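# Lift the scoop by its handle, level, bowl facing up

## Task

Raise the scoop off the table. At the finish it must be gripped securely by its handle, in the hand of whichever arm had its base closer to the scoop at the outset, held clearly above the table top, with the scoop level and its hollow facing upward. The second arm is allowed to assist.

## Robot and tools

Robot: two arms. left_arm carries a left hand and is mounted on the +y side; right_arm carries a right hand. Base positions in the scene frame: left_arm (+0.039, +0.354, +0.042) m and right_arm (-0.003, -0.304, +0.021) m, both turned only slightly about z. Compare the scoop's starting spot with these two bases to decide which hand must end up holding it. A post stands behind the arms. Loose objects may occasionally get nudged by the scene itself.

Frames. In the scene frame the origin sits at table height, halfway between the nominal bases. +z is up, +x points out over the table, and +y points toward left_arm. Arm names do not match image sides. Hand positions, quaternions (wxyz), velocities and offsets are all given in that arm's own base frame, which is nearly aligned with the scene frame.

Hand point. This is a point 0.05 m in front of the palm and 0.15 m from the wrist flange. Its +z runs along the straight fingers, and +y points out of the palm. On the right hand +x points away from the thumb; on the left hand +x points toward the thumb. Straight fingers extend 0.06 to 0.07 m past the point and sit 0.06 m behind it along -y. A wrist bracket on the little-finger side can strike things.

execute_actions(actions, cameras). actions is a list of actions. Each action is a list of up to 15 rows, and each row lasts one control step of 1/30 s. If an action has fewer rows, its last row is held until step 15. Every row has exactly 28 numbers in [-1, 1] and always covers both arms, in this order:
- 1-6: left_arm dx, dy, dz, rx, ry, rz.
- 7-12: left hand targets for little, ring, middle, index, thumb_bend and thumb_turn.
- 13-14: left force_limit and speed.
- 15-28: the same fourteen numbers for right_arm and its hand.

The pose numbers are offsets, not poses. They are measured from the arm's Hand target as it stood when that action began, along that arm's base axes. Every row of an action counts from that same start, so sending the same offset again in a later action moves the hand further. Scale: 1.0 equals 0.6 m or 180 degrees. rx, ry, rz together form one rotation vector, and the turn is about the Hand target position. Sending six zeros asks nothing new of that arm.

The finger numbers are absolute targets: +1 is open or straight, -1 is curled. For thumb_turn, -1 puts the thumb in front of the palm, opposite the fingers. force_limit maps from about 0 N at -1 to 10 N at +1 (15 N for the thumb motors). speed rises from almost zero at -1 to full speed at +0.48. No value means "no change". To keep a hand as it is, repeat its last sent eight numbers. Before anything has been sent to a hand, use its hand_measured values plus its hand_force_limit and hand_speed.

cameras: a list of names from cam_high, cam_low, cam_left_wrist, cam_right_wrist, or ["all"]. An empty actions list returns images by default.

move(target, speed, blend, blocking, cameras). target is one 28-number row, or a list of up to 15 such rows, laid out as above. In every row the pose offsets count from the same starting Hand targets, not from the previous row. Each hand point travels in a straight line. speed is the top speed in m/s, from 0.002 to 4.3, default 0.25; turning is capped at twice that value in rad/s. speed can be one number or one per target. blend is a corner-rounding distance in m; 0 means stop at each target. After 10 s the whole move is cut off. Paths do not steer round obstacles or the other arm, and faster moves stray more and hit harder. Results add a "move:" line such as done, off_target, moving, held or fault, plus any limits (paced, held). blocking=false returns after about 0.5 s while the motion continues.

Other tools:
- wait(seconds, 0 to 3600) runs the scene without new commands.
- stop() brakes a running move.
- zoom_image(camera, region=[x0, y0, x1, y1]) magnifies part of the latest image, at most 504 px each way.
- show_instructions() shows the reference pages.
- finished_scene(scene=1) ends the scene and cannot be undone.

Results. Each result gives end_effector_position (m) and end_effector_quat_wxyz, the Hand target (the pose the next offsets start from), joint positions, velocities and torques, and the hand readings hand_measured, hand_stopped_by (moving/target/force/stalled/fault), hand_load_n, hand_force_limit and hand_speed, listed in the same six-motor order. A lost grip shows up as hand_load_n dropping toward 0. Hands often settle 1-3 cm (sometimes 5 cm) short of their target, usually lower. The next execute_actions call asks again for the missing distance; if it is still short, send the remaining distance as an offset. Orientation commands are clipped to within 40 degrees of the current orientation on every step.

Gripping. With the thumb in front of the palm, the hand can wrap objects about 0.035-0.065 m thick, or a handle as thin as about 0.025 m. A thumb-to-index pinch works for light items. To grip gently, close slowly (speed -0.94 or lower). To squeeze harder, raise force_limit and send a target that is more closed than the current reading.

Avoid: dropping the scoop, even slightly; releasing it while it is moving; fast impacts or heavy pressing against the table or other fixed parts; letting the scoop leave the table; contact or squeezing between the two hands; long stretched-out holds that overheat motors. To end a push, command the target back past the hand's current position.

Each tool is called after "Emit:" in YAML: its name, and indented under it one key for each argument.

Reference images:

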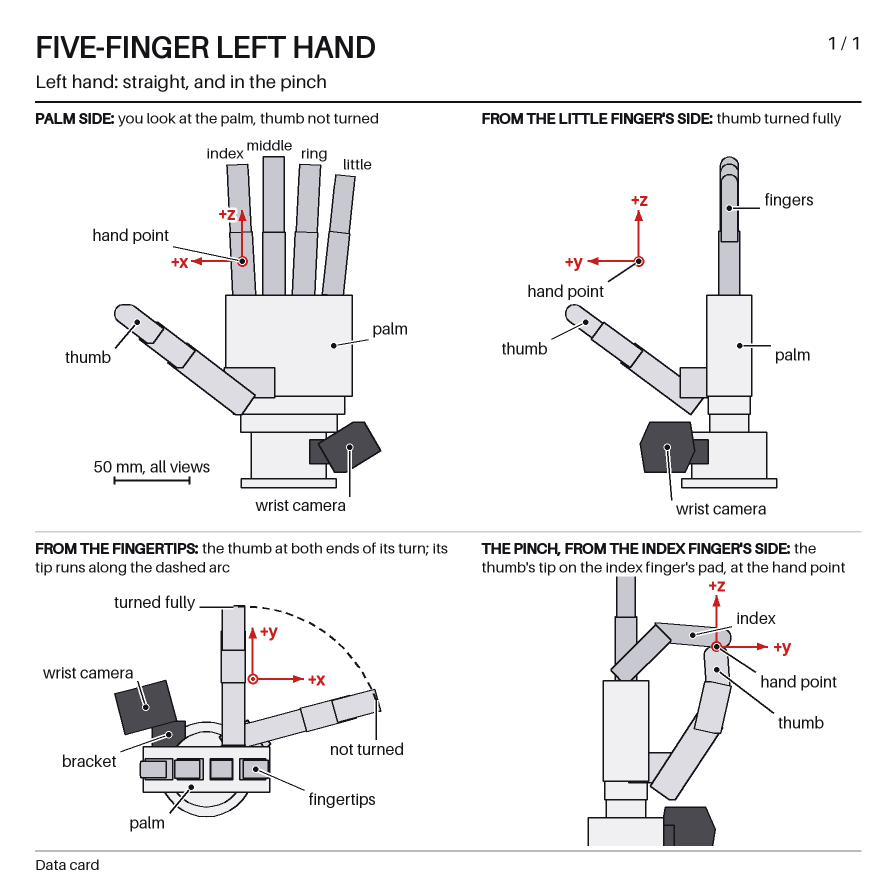

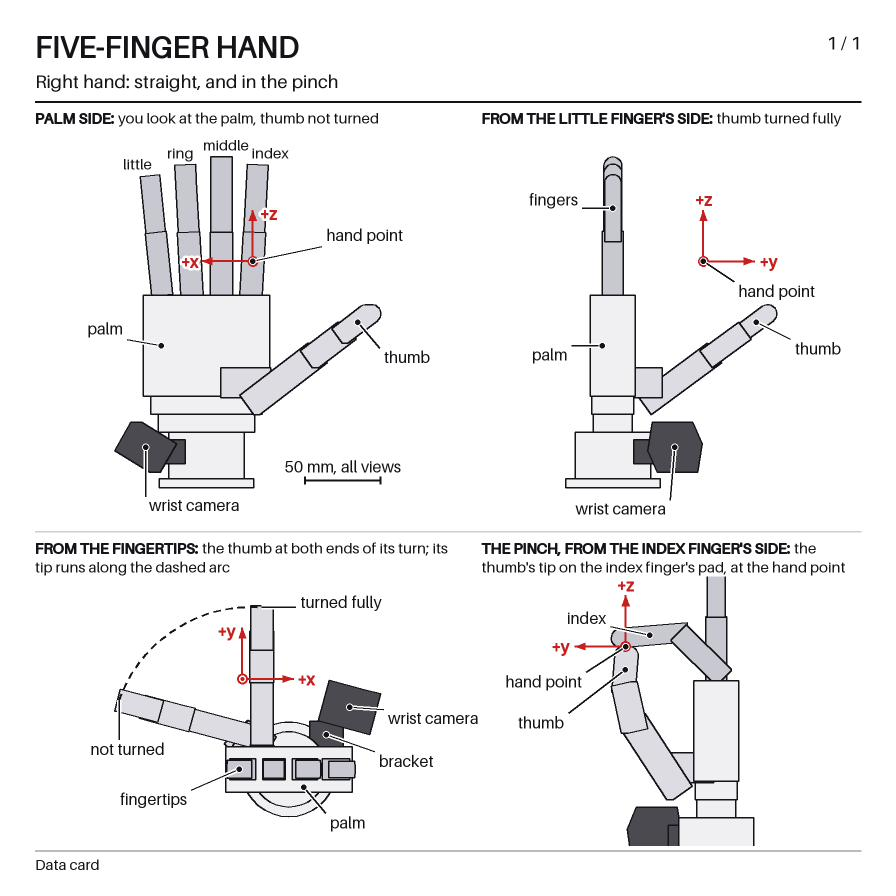

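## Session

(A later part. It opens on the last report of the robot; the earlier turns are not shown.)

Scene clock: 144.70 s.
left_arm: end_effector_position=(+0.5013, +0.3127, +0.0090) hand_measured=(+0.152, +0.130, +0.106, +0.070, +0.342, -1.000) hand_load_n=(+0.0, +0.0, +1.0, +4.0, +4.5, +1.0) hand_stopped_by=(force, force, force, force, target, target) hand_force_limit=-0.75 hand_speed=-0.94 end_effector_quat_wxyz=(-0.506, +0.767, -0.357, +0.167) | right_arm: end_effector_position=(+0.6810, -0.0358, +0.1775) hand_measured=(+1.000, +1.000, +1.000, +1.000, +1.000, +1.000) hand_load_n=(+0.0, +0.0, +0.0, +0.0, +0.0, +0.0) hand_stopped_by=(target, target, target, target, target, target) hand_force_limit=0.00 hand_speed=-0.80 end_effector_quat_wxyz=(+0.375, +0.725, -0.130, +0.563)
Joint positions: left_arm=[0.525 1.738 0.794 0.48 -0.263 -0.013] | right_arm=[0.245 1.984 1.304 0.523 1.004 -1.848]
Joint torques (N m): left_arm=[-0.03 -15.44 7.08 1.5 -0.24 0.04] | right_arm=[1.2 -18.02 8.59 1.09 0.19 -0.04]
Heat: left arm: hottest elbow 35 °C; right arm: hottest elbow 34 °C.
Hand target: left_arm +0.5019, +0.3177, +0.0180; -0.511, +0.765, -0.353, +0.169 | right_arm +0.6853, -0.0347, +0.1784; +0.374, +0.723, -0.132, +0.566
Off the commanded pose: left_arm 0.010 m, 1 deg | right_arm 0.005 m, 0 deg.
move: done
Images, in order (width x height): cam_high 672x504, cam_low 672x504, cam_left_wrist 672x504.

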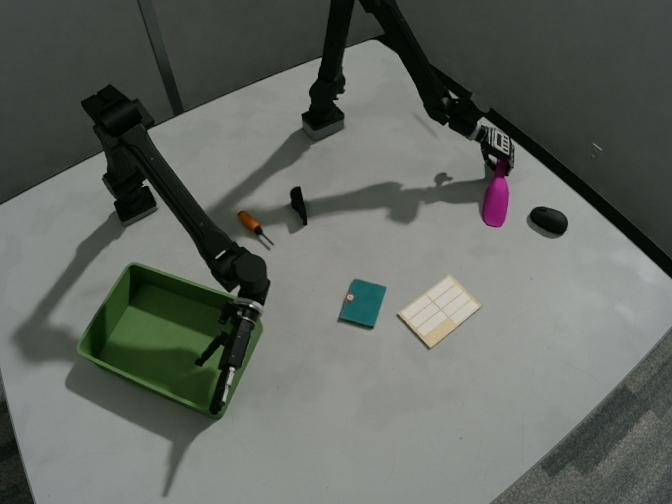

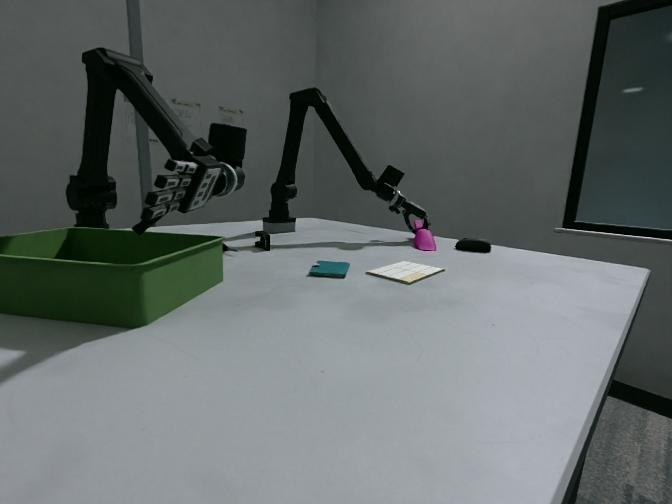

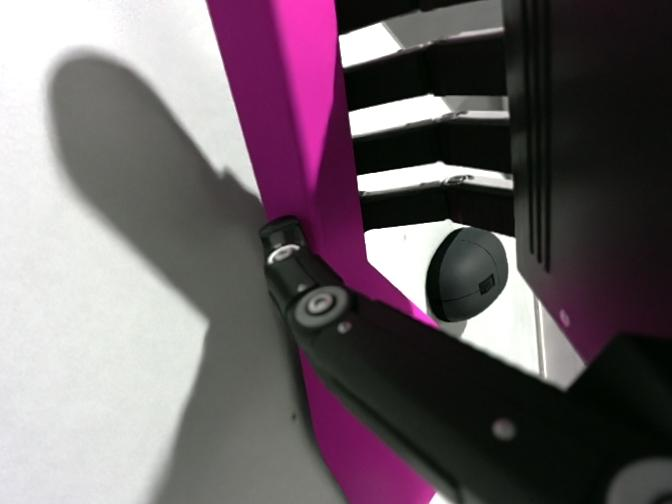

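Emit:
move:
  target:
    - [0,0,0,0,0,0,-0.1,-0.1,-0.4,-0.4,0.34,-1,0.4,-0.92,0,0,0,0,0,0,1,1,1,1,1,1,0,-0.8]
    - [0,0,0,0,0,0,-0.4,-0.4,-0.4,-0.4,0.34,-1,-0.4,-0.92,0,0,0,0,0,0,1,1,1,1,1,1,0,-0.8]
  speed: 0.03
  cameras: ["cam_left_wrist","cam_high","cam_low"]

Emit:
zoom_image:
  camera: "cam_low"
  region: [370, 180, 460, 270]

Scene clock: 149.03 s.
left_arm: end_effector_position=(+0.5012, +0.3126, +0.0088) hand_measured=(+0.072, +0.086, +0.080, +0.050, +0.344, -1.000) hand_load_n=(+3.5, +0.5, +3.5, +7.0, +12.5, +7.0) hand_stopped_by=(force, force, force, force, target, target) hand_force_limit=-0.40 hand_speed=-0.92 end_effector_quat_wxyz=(-0.506, +0.768, -0.357, +0.167) | right_arm: end_effector_position=(+0.6810, -0.0358, +0.1775) hand_measured=(+1.000, +1.000, +1.000, +1.000, +1.000, +1.000) hand_load_n=(+0.0, +0.0, +0.0, +0.0, +0.0, +0.0) hand_stopped_by=(target, target, target, target, target, target) hand_force_limit=0.00 hand_speed=-0.80 end_effector_quat_wxyz=(+0.375, +0.725, -0.130, +0.563)
Joint positions: left_arm=[0.525 1.738 0.794 0.479 -0.262 -0.013] | right_arm=[0.245 1.984 1.304 0.523 1.004 -1.848]
Joint torques (N m): left_arm=[-0.09 -15.44 7.1 1.54 -0.26 0.04] | right_arm=[1.2 -18.02 8.61 1.07 0.18 -0.04]
Heat: left arm: hottest elbow 35 °C; right arm: hottest elbow 34 °C.
Hand target: left_arm +0.5019, +0.3177, +0.0180; -0.511, +0.765, -0.353, +0.169 | right_arm +0.6853, -0.0347, +0.1784; +0.374, +0.723, -0.132, +0.566
Off the commanded pose: left_arm 0.011 m, 1 deg | right_arm 0.005 m, 0 deg.
move: done; target 2's new numbers were sent with left_arm's hand 0.011 m and 1 deg from that target
Images, in order (width x height): cam_high 672x504, cam_low 672x504, cam_left_wrist 672x504.

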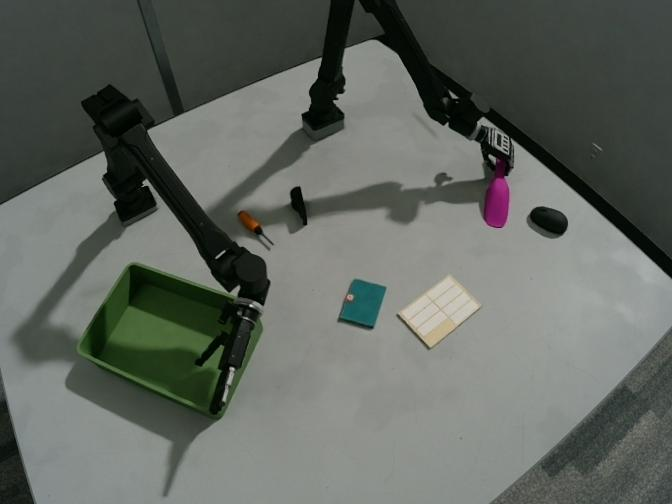

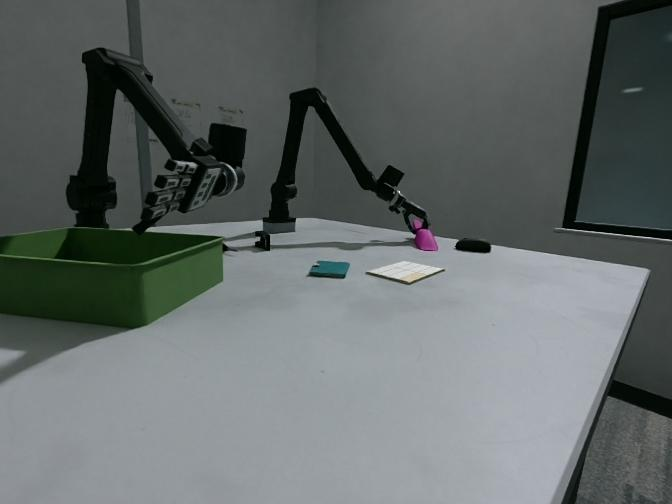

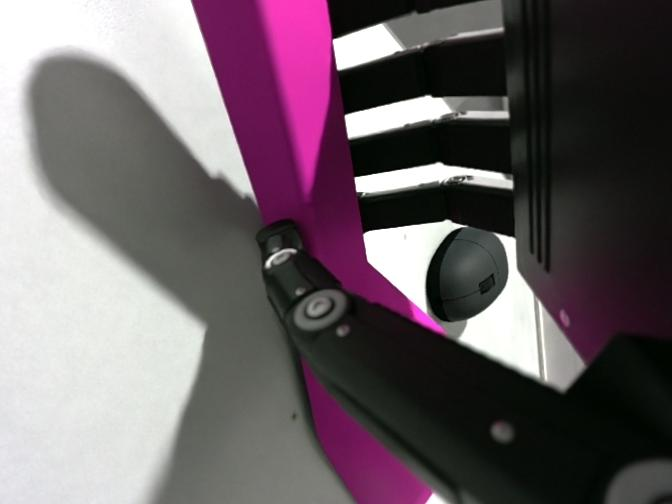

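Scaled by 5.600 from the camera's image (finer frame: 960x720).

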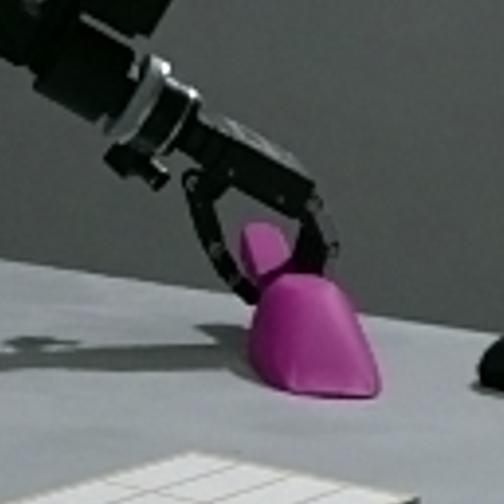

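Emit:
move:
  target: [0,0,0.033,0,0,0,-0.4,-0.4,-0.4,-0.4,0.34,-1,-0.4,-0.92,0,0,0,0,0,0,1,1,1,1,1,1,0,-0.8]
  speed: 0.03
  cameras: ["cam_left_wrist","cam_high","cam_low"]

Emit:
zoom_image:
  camera: "cam_low"
  region: [370, 180, 460, 270]

Emit:
zoom_image:
  camera: "cam_high"
  region: [440, 90, 560, 240]

Scene clock: 151.07 s.
left_arm: end_effector_position=(+0.4967, +0.3100, +0.0227) hand_measured=(+0.072, +0.086, +0.080, +0.050, +0.344, -1.000) hand_load_n=(+3.0, +1.0, +3.0, +7.5, +12.5, +7.0) hand_stopped_by=(force, force, force, force, target, target) hand_force_limit=-0.40 hand_speed=-0.92 end_effector_quat_wxyz=(-0.501, +0.770, -0.360, +0.164) | right_arm: end_effector_position=(+0.6810, -0.0358, +0.1775) hand_measured=(+1.000, +1.000, +1.000, +1.000, +1.000, +1.000) hand_load_n=(+0.0, +0.0, +0.0, +0.0, +0.0, +0.0) hand_stopped_by=(target, target, target, target, target, target) hand_force_limit=0.00 hand_speed=-0.80 end_effector_quat_wxyz=(+0.375, +0.725, -0.130, +0.563)
Joint positions: left_arm=[0.525 1.691 0.794 0.419 -0.262 -0.012] | right_arm=[0.245 1.984 1.304 0.523 1.004 -1.848]
Joint torques (N m): left_arm=[-0.09 -15.33 8.25 1.55 -0.26 0.02] | right_arm=[1.14 -17.96 8.61 1.09 0.19 -0.04]
Heat: left arm: hottest elbow 35 °C; right arm: hottest elbow 34 °C.
Hand target: left_arm +0.5019, +0.3177, +0.0377; -0.511, +0.765, -0.353, +0.168 | right_arm +0.6853, -0.0347, +0.1784; +0.374, +0.723, -0.132, +0.566
Off the commanded pose: left_arm 0.018 m, 2 deg | right_arm 0.005 m, 0 deg.
move: off_target (left_arm)
Images, in order (width x height): cam_high 672x504, cam_low 672x504, cam_left_wrist 672x504.

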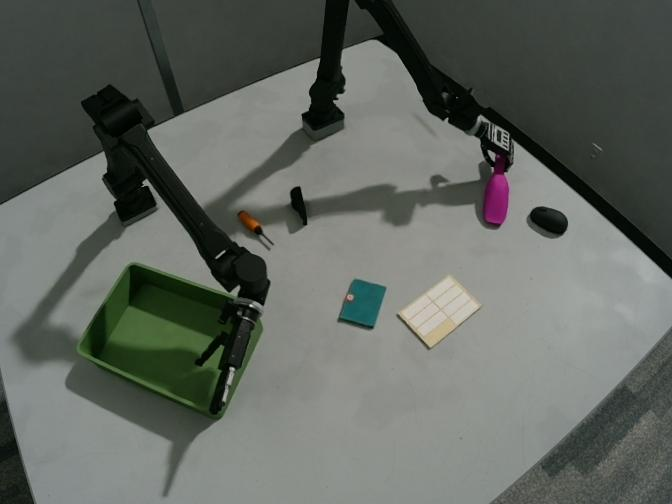

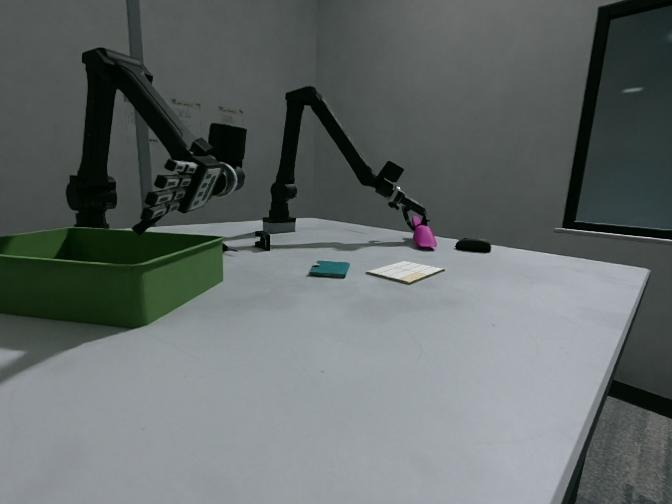

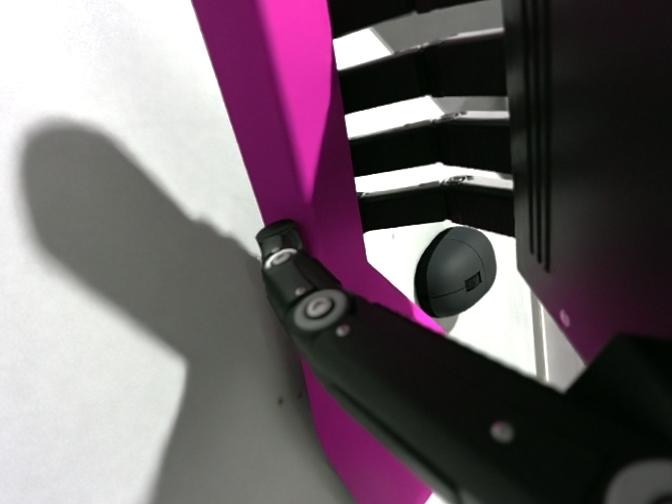

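Scaled by 5.600 from the camera's image (finer frame: 960x720).

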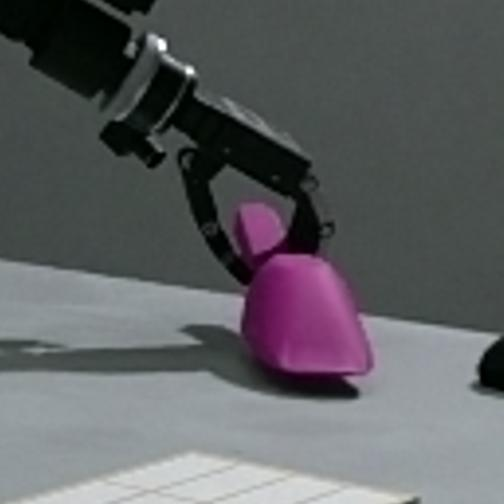

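Scaled by 3.360 from the camera's image (finer frame: 960x720).

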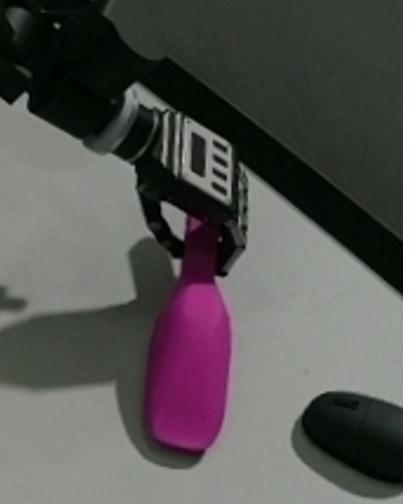

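Emit:
move:
  target: [0.219,0.119,0.546,0,0,0,-0.4,-0.4,-0.4,-0.4,0.34,-1,-0.4,-0.92,0,0,0,0,0,0,1,1,1,1,1,1,0,-0.8]
  speed: 0.08
  cameras: ["cam_left_wrist","cam_high","cam_low"]

Scene clock: 165.43 s.
left_arm: end_effector_position=(+0.6223, +0.3835, +0.3419) hand_measured=(+0.072, +0.086, +0.080, +0.050, +0.344, -1.000) hand_load_n=(+3.5, +1.0, +3.5, +7.0, +12.5, +7.5) hand_stopped_by=(force, force, force, force, target, target) hand_force_limit=-0.40 hand_speed=-0.92 end_effector_quat_wxyz=(-0.497, +0.773, -0.361, +0.159) | right_arm: end_effector_position=(+0.6810, -0.0358, +0.1775) hand_measured=(+1.000, +1.000, +1.000, +1.000, +1.000, +1.000) hand_load_n=(+0.0, +0.0, +0.0, +0.0, +0.0, +0.0) hand_stopped_by=(target, target, target, target, target, target) hand_force_limit=0.00 hand_speed=-0.80 end_effector_quat_wxyz=(+0.375, +0.725, -0.130, +0.563)
Joint positions: left_arm=[0.525 1.705 1.77 -0.556 -0.266 -0.012] | right_arm=[0.245 1.984 1.304 0.523 1.004 -1.848]
Joint torques (N m): left_arm=[-0.67 -17.55 14.8 1.51 -0.4 -0.02] | right_arm=[1.14 -18.02 8.59 1.09 0.19 -0.04]
Heat: left arm: hottest elbow 37 °C; right arm: hottest elbow 34 °C.
Hand target: left_arm +0.6332, +0.3890, +0.3654; -0.511, +0.765, -0.353, +0.169 | right_arm +0.6853, -0.0347, +0.1784; +0.374, +0.723, -0.132, +0.566
Off the commanded pose: left_arm 0.026 m, 2 deg | right_arm 0.005 m, 0 deg.
move: off_target (left_arm)
Images, in order (width x height): cam_high 672x504, cam_low 672x504, cam_left_wrist 672x504.

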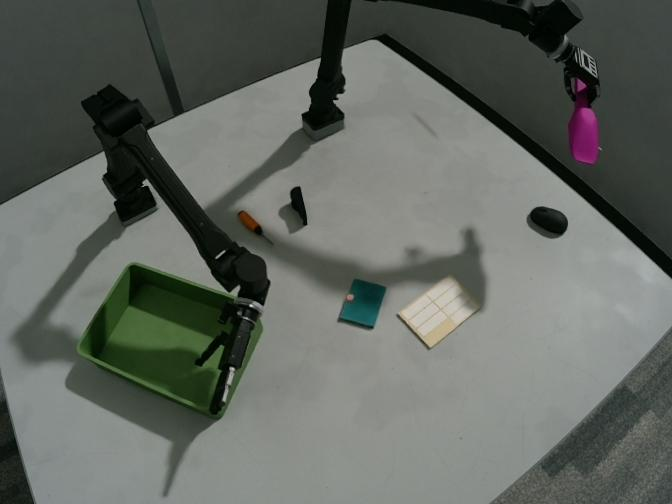

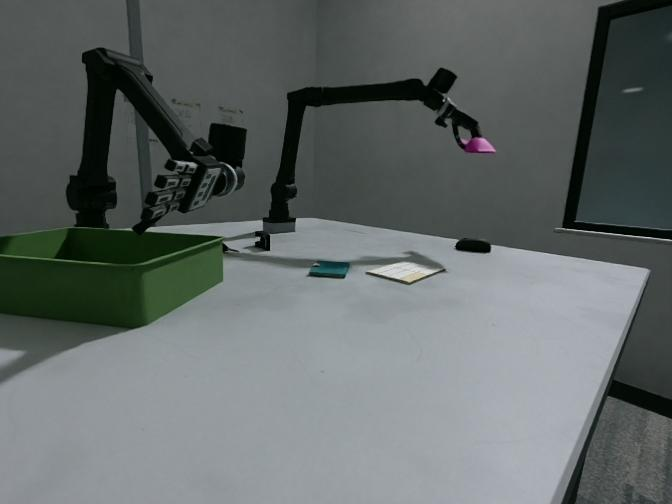

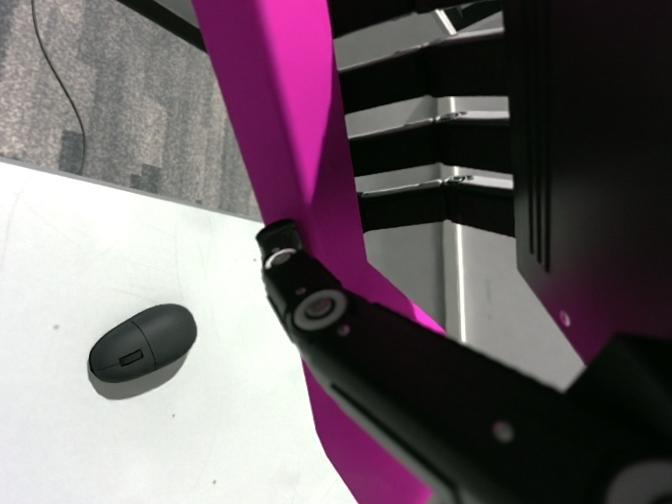

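Emit:
move:
  target:
    - [0.1487,-0.3573,0,0,0,-0.1,-0.4,-0.4,-0.4,-0.4,0.34,-1,-0.4,-0.92,0,0,0,0,0,0,1,1,1,1,1,1,0,-0.8]
    - [0.3195,-0.4098,0.1902,0.2393,-0.1077,-0.2701,-0.4,-0.4,-0.4,-0.4,0.34,-1,-0.4,-0.92,0,0,0,0,0,0,1,1,1,1,1,1,0,-0.8]
  speed: 0.12
  blend: 0.03
  cameras: ["cam_left_wrist","cam_high","cam_low"]

Scene clock: 175.43 s.
left_arm: end_effector_position=(+0.8153, +0.1355, +0.4484) hand_measured=(+0.072, +0.086, +0.080, +0.050, +0.344, -1.000) hand_load_n=(+3.5, +1.0, +3.5, +7.0, +12.5, +7.0) hand_stopped_by=(force, force, force, force, target, target) hand_force_limit=-0.40 hand_speed=-0.92 end_effector_quat_wxyz=(+0.663, -0.301, +0.596, -0.340) | right_arm: end_effector_position=(+0.6810, -0.0358, +0.1775) hand_measured=(+1.000, +1.000, +1.000, +1.000, +1.000, +1.000) hand_load_n=(+0.0, +0.0, +0.0, +0.0, +0.0, +0.0) hand_stopped_by=(target, target, target, target, target, target) hand_force_limit=0.00 hand_speed=-0.80 end_effector_quat_wxyz=(+0.375, +0.725, -0.130, +0.563)
Joint positions: left_arm=[0.203 1.794 1.797 0.109 0.207 0.606] | right_arm=[0.245 1.984 1.304 0.523 1.004 -1.848]
Joint torques (N m): left_arm=[-0.21 -18.43 15.15 2.76 -0.12 0.11] | right_arm=[1.2 -18.02 8.59 1.09 0.18 -0.04]
Heat: left arm: hottest elbow 40 °C; right arm: hottest elbow 35 °C.
Hand target: left_arm +0.8250, +0.1432, +0.4793; +0.684, -0.286, +0.578, -0.341 | right_arm +0.6853, -0.0347, +0.1784; +0.374, +0.723, -0.132, +0.566
Off the commanded pose: left_arm 0.034 m, 4 deg | right_arm 0.005 m, 0 deg.
move: off_target (left_arm)
Images, in order (width x height): cam_high 672x504, cam_low 672x504, cam_left_wrist 672x504.

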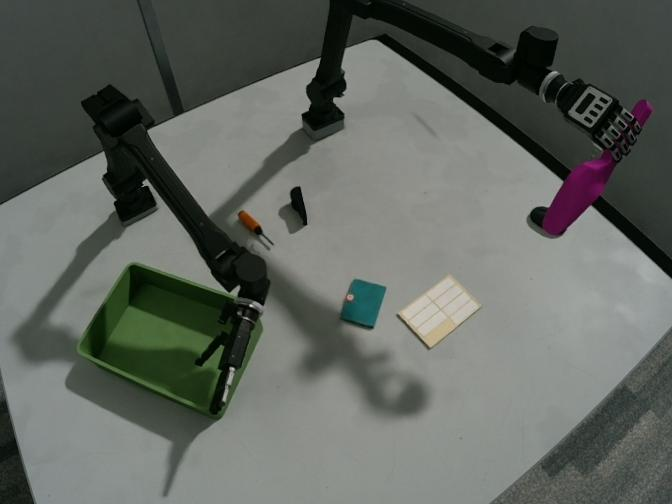

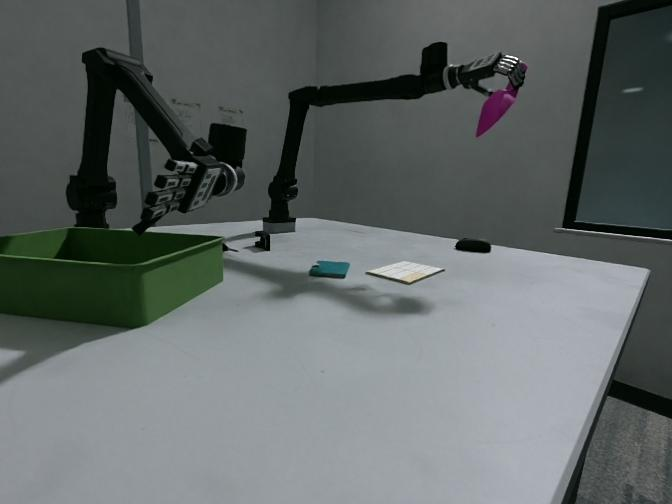

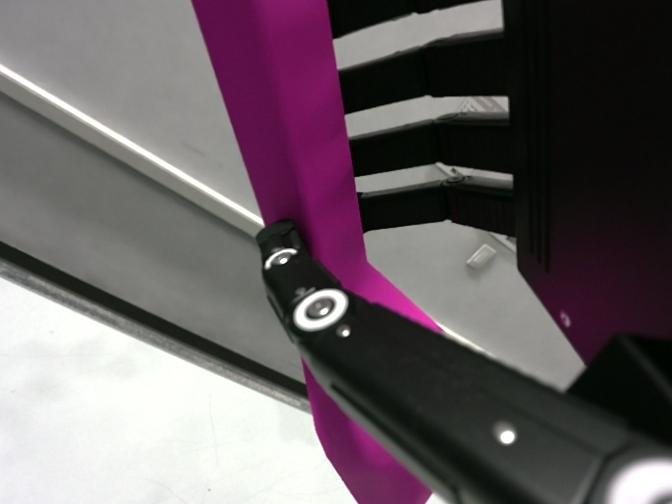

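Emit:
move:
  target: [-0.0043,-0.0928,0.1867,0.2693,-0.2137,-0.0489,-0.4,-0.4,-0.4,-0.4,0.34,-1,-0.4,-0.92,0,0,0,0,0,0,1,1,1,1,1,1,0,-0.8]
  speed: 0.14
  cameras: ["cam_high","cam_low"]

Scene clock: 182.73 s.
left_arm: end_effector_position=(+0.8223, +0.0812, +0.5647) hand_measured=(+0.072, +0.086, +0.080, +0.050, +0.344, -1.000) hand_load_n=(+3.5, +1.0, +3.0, +7.0, +12.5, +7.5) hand_stopped_by=(force, force, force, force, target, target) hand_force_limit=-0.40 hand_speed=-0.92 end_effector_quat_wxyz=(+0.846, +0.169, +0.457, -0.217) | right_arm: end_effector_position=(+0.6810, -0.0358, +0.1775) hand_measured=(+1.000, +1.000, +1.000, +1.000, +1.000, +1.000) hand_load_n=(+0.0, +0.0, +0.0, +0.0, +0.0, +0.0) hand_stopped_by=(target, target, target, target, target, target) hand_force_limit=0.00 hand_speed=-0.80 end_effector_quat_wxyz=(+0.375, +0.725, -0.130, +0.563)
Joint positions: left_arm=[0.202 1.924 1.851 0.801 0.662 1.172] | right_arm=[0.245 1.984 1.304 0.523 1.004 -1.848]
Joint torques (N m): left_arm=[-0.09 -19.78 14.23 1.85 -0.47 0.2] | right_arm=[1.14 -18.02 8.61 1.09 0.19 -0.04]
Heat: left arm: hottest elbow 43 °C; right arm: hottest elbow 35 °C.
Hand target: left_arm +0.8223, +0.0876, +0.5914; +0.860, +0.182, +0.433, -0.200 | right_arm +0.6853, -0.0347, +0.1784; +0.374, +0.723, -0.132, +0.566
Off the commanded pose: left_arm 0.027 m, 4 deg | right_arm 0.005 m, 0 deg.
move: off_target (left_arm)

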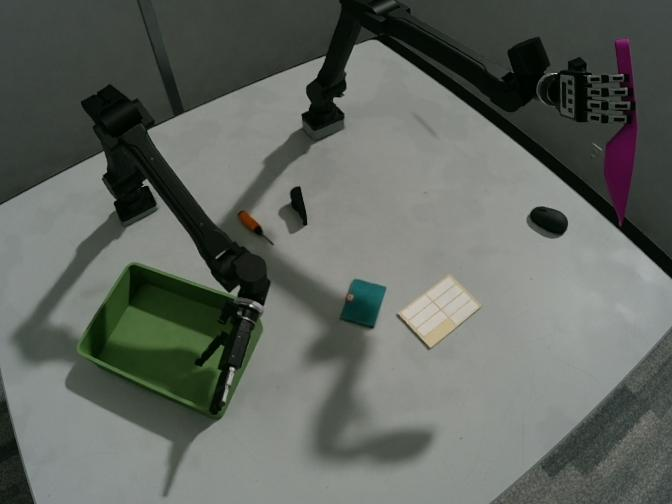

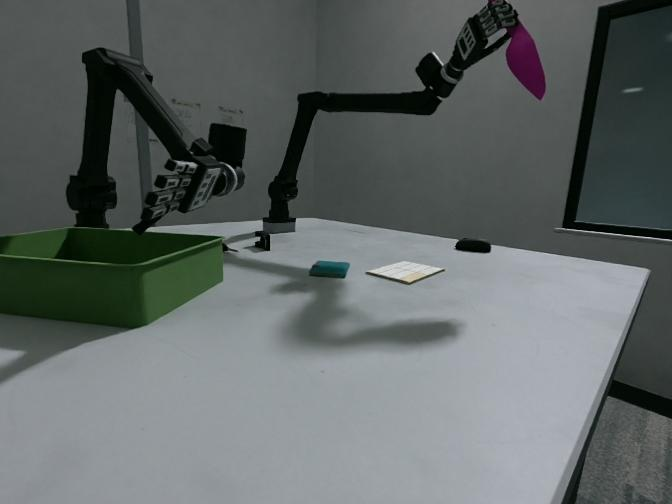

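Emit:
move:
  target: [-0.166,-0.1418,0,0.2528,-0.2861,0.0382,-0.4,-0.4,-0.4,-0.4,0.34,-1,-0.4,-0.92,0,0,0,0,0,0,1,1,1,1,1,1,0,-0.8]
  speed: 0.14
  cameras: ["cam_high","cam_low","cam_left_wrist"]

Emit:
zoom_image:
  camera: "cam_low"
  region: [380, 0, 600, 160]

Emit:
zoom_image:
  camera: "cam_high"
  region: [440, 0, 672, 200]

Scene clock: 189.70 s.
left_arm: end_effector_position=(+0.7243, -0.0027, +0.5817) hand_measured=(+0.072, +0.086, +0.080, +0.050, +0.344, -1.000) hand_load_n=(+3.5, +1.0, +3.0, +7.0, +12.5, +7.0) hand_stopped_by=(force, force, force, force, target, target) hand_force_limit=-0.40 hand_speed=-0.92 end_effector_quat_wxyz=(+0.836, +0.530, +0.099, +0.102) | right_arm: end_effector_position=(+0.6810, -0.0358, +0.1775) hand_measured=(+1.000, +1.000, +1.000, +1.000, +1.000, +1.000) hand_load_n=(+0.0, +0.0, +0.0, +0.0, +0.0, +0.0) hand_stopped_by=(target, target, target, target, target, target) hand_force_limit=0.00 hand_speed=-0.80 end_effector_quat_wxyz=(+0.375, +0.725, -0.130, +0.563)
Joint positions: left_arm=[0.202 2.074 1.932 1.491 1.127 1.751] | right_arm=[0.245 1.984 1.304 0.523 1.004 -1.848]
Joint torques (N m): left_arm=[-0.09 -20.6 12.41 0.35 -0.96 0.14] | right_arm=[1.14 -18.02 8.59 1.09 0.19 -0.04]
Heat: left arm: hottest elbow 45 °C; right arm: hottest elbow 35 °C.
Hand target: left_arm +0.7227, +0.0026, +0.5915; +0.835, +0.531, +0.079, +0.122 | right_arm +0.6853, -0.0347, +0.1784; +0.374, +0.723, -0.132, +0.566
Off the commanded pose: left_arm 0.011 m, 3 deg | right_arm 0.005 m, 0 deg.
move: off_target (left_arm)

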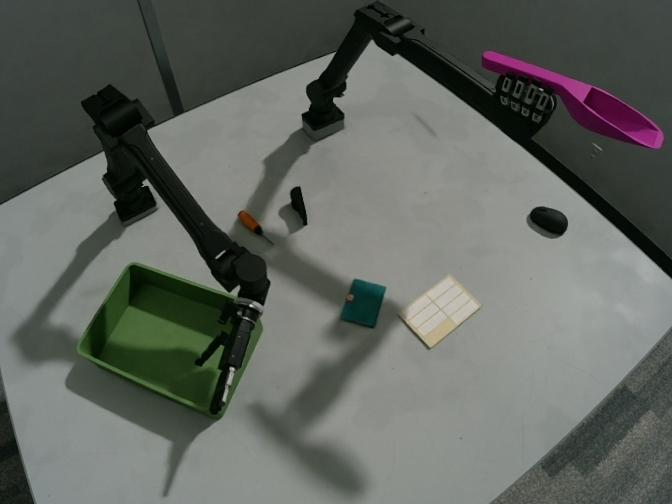

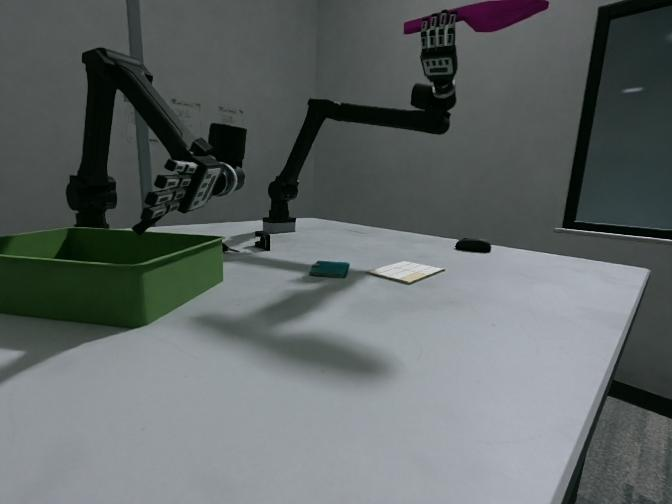

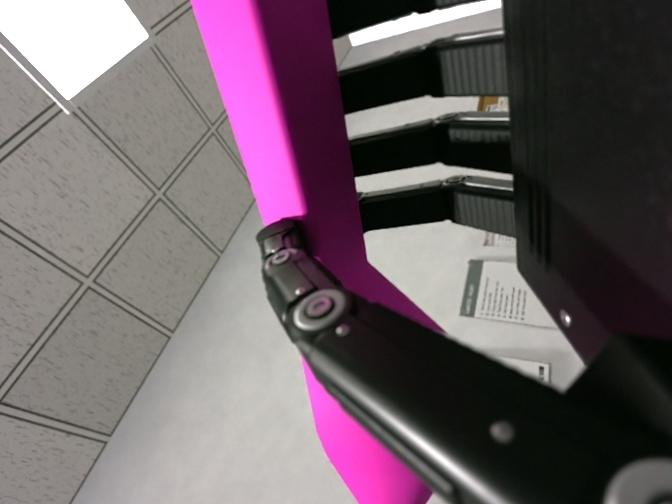

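Scaled by 2.291 from the camera's image (finer frame: 960x720).

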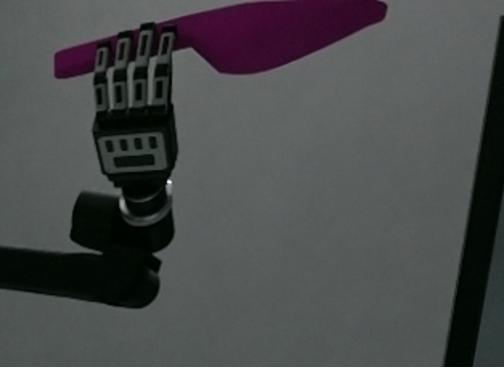

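Scaled by 2.172 from the camera's image (finer frame: 960x720).

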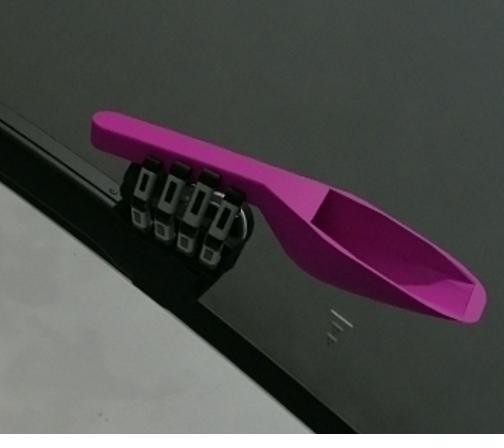

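Emit:
move:
  target: [0,0,0,0.0075,-0.025,0,-0.4,-0.4,-0.4,-0.4,0.34,-1,-0.4,-0.92,0,0,0,0,0,0,1,1,1,1,1,1,0,-0.8]
  speed: 0.1
  cameras: ["cam_high","cam_low"]

Emit:
zoom_image:
  camera: "cam_low"
  region: [380, 0, 600, 160]

Emit:
zoom_image:
  camera: "cam_high"
  region: [440, 0, 672, 200]

Scene clock: 199.50 s.
left_arm: end_effector_position=(+0.7250, -0.0024, +0.5821) hand_measured=(+0.072, +0.086, +0.080, +0.050, +0.344, -1.000) hand_load_n=(+3.5, +1.0, +3.0, +7.5, +12.0, +7.0) hand_stopped_by=(force, force, force, force, target, target) hand_force_limit=-0.40 hand_speed=-0.92 end_effector_quat_wxyz=(+0.833, +0.535, +0.063, +0.127) | right_arm: end_effector_position=(+0.6810, -0.0358, +0.1775) hand_measured=(+1.000, +1.000, +1.000, +1.000, +1.000, +1.000) hand_load_n=(+0.0, +0.0, +0.0, +0.0, +0.0, +0.0) hand_stopped_by=(target, target, target, target, target, target) hand_force_limit=0.00 hand_speed=-0.80 end_effector_quat_wxyz=(+0.375, +0.725, -0.130, +0.563)
Joint positions: left_arm=[0.204 2.132 2.019 1.544 1.134 1.76] | right_arm=[0.245 1.984 1.304 0.523 1.004 -1.848]
Joint torques (N m): left_arm=[-0.09 -21.13 12.29 0.14 -0.98 0.05] | right_arm=[1.2 -18.02 8.59 1.09 0.18 -0.04]
Heat: left arm: hottest elbow 46 °C; right arm: hottest elbow 35 °C.
Hand target: left_arm +0.7228, +0.0026, +0.5914; +0.831, +0.536, +0.045, +0.144 | right_arm +0.6853, -0.0347, +0.1784; +0.374, +0.723, -0.132, +0.566
Off the commanded pose: left_arm 0.011 m, 3 deg | right_arm 0.005 m, 0 deg.
move: off_target (left_arm)

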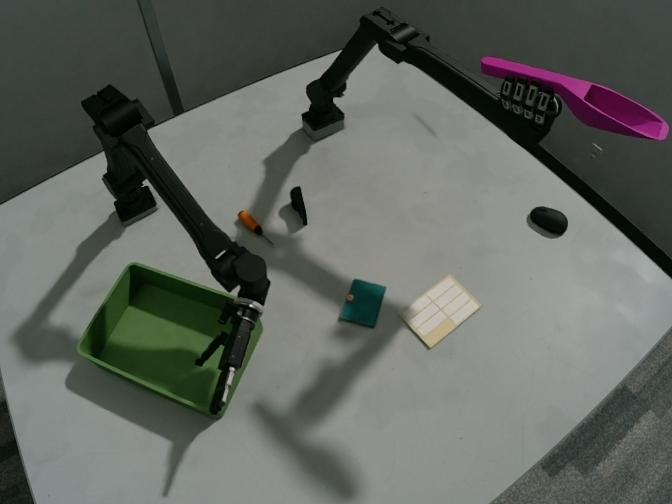

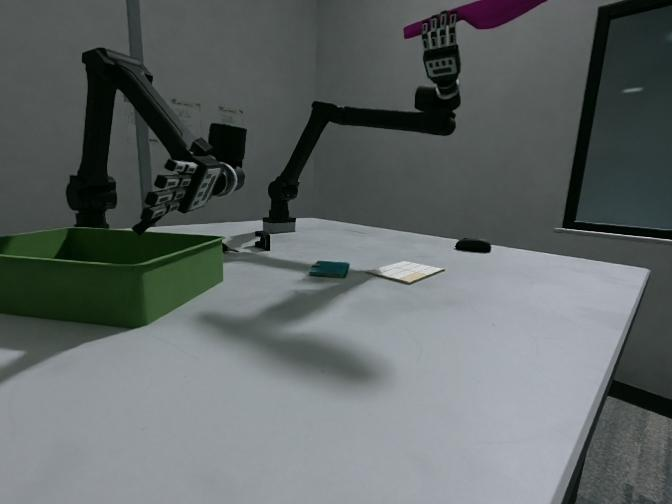

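Scaled by 2.291 from the camera's image (finer frame: 960x720).

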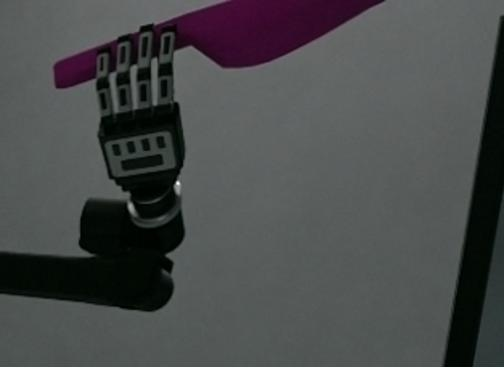

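Scaled by 2.172 from the camera's image (finer frame: 960x720).

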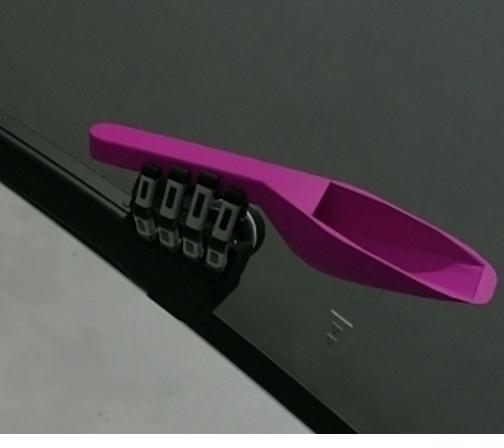

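Emit:
finished_scene:
  scene: 1

The scene is finished: the task was done.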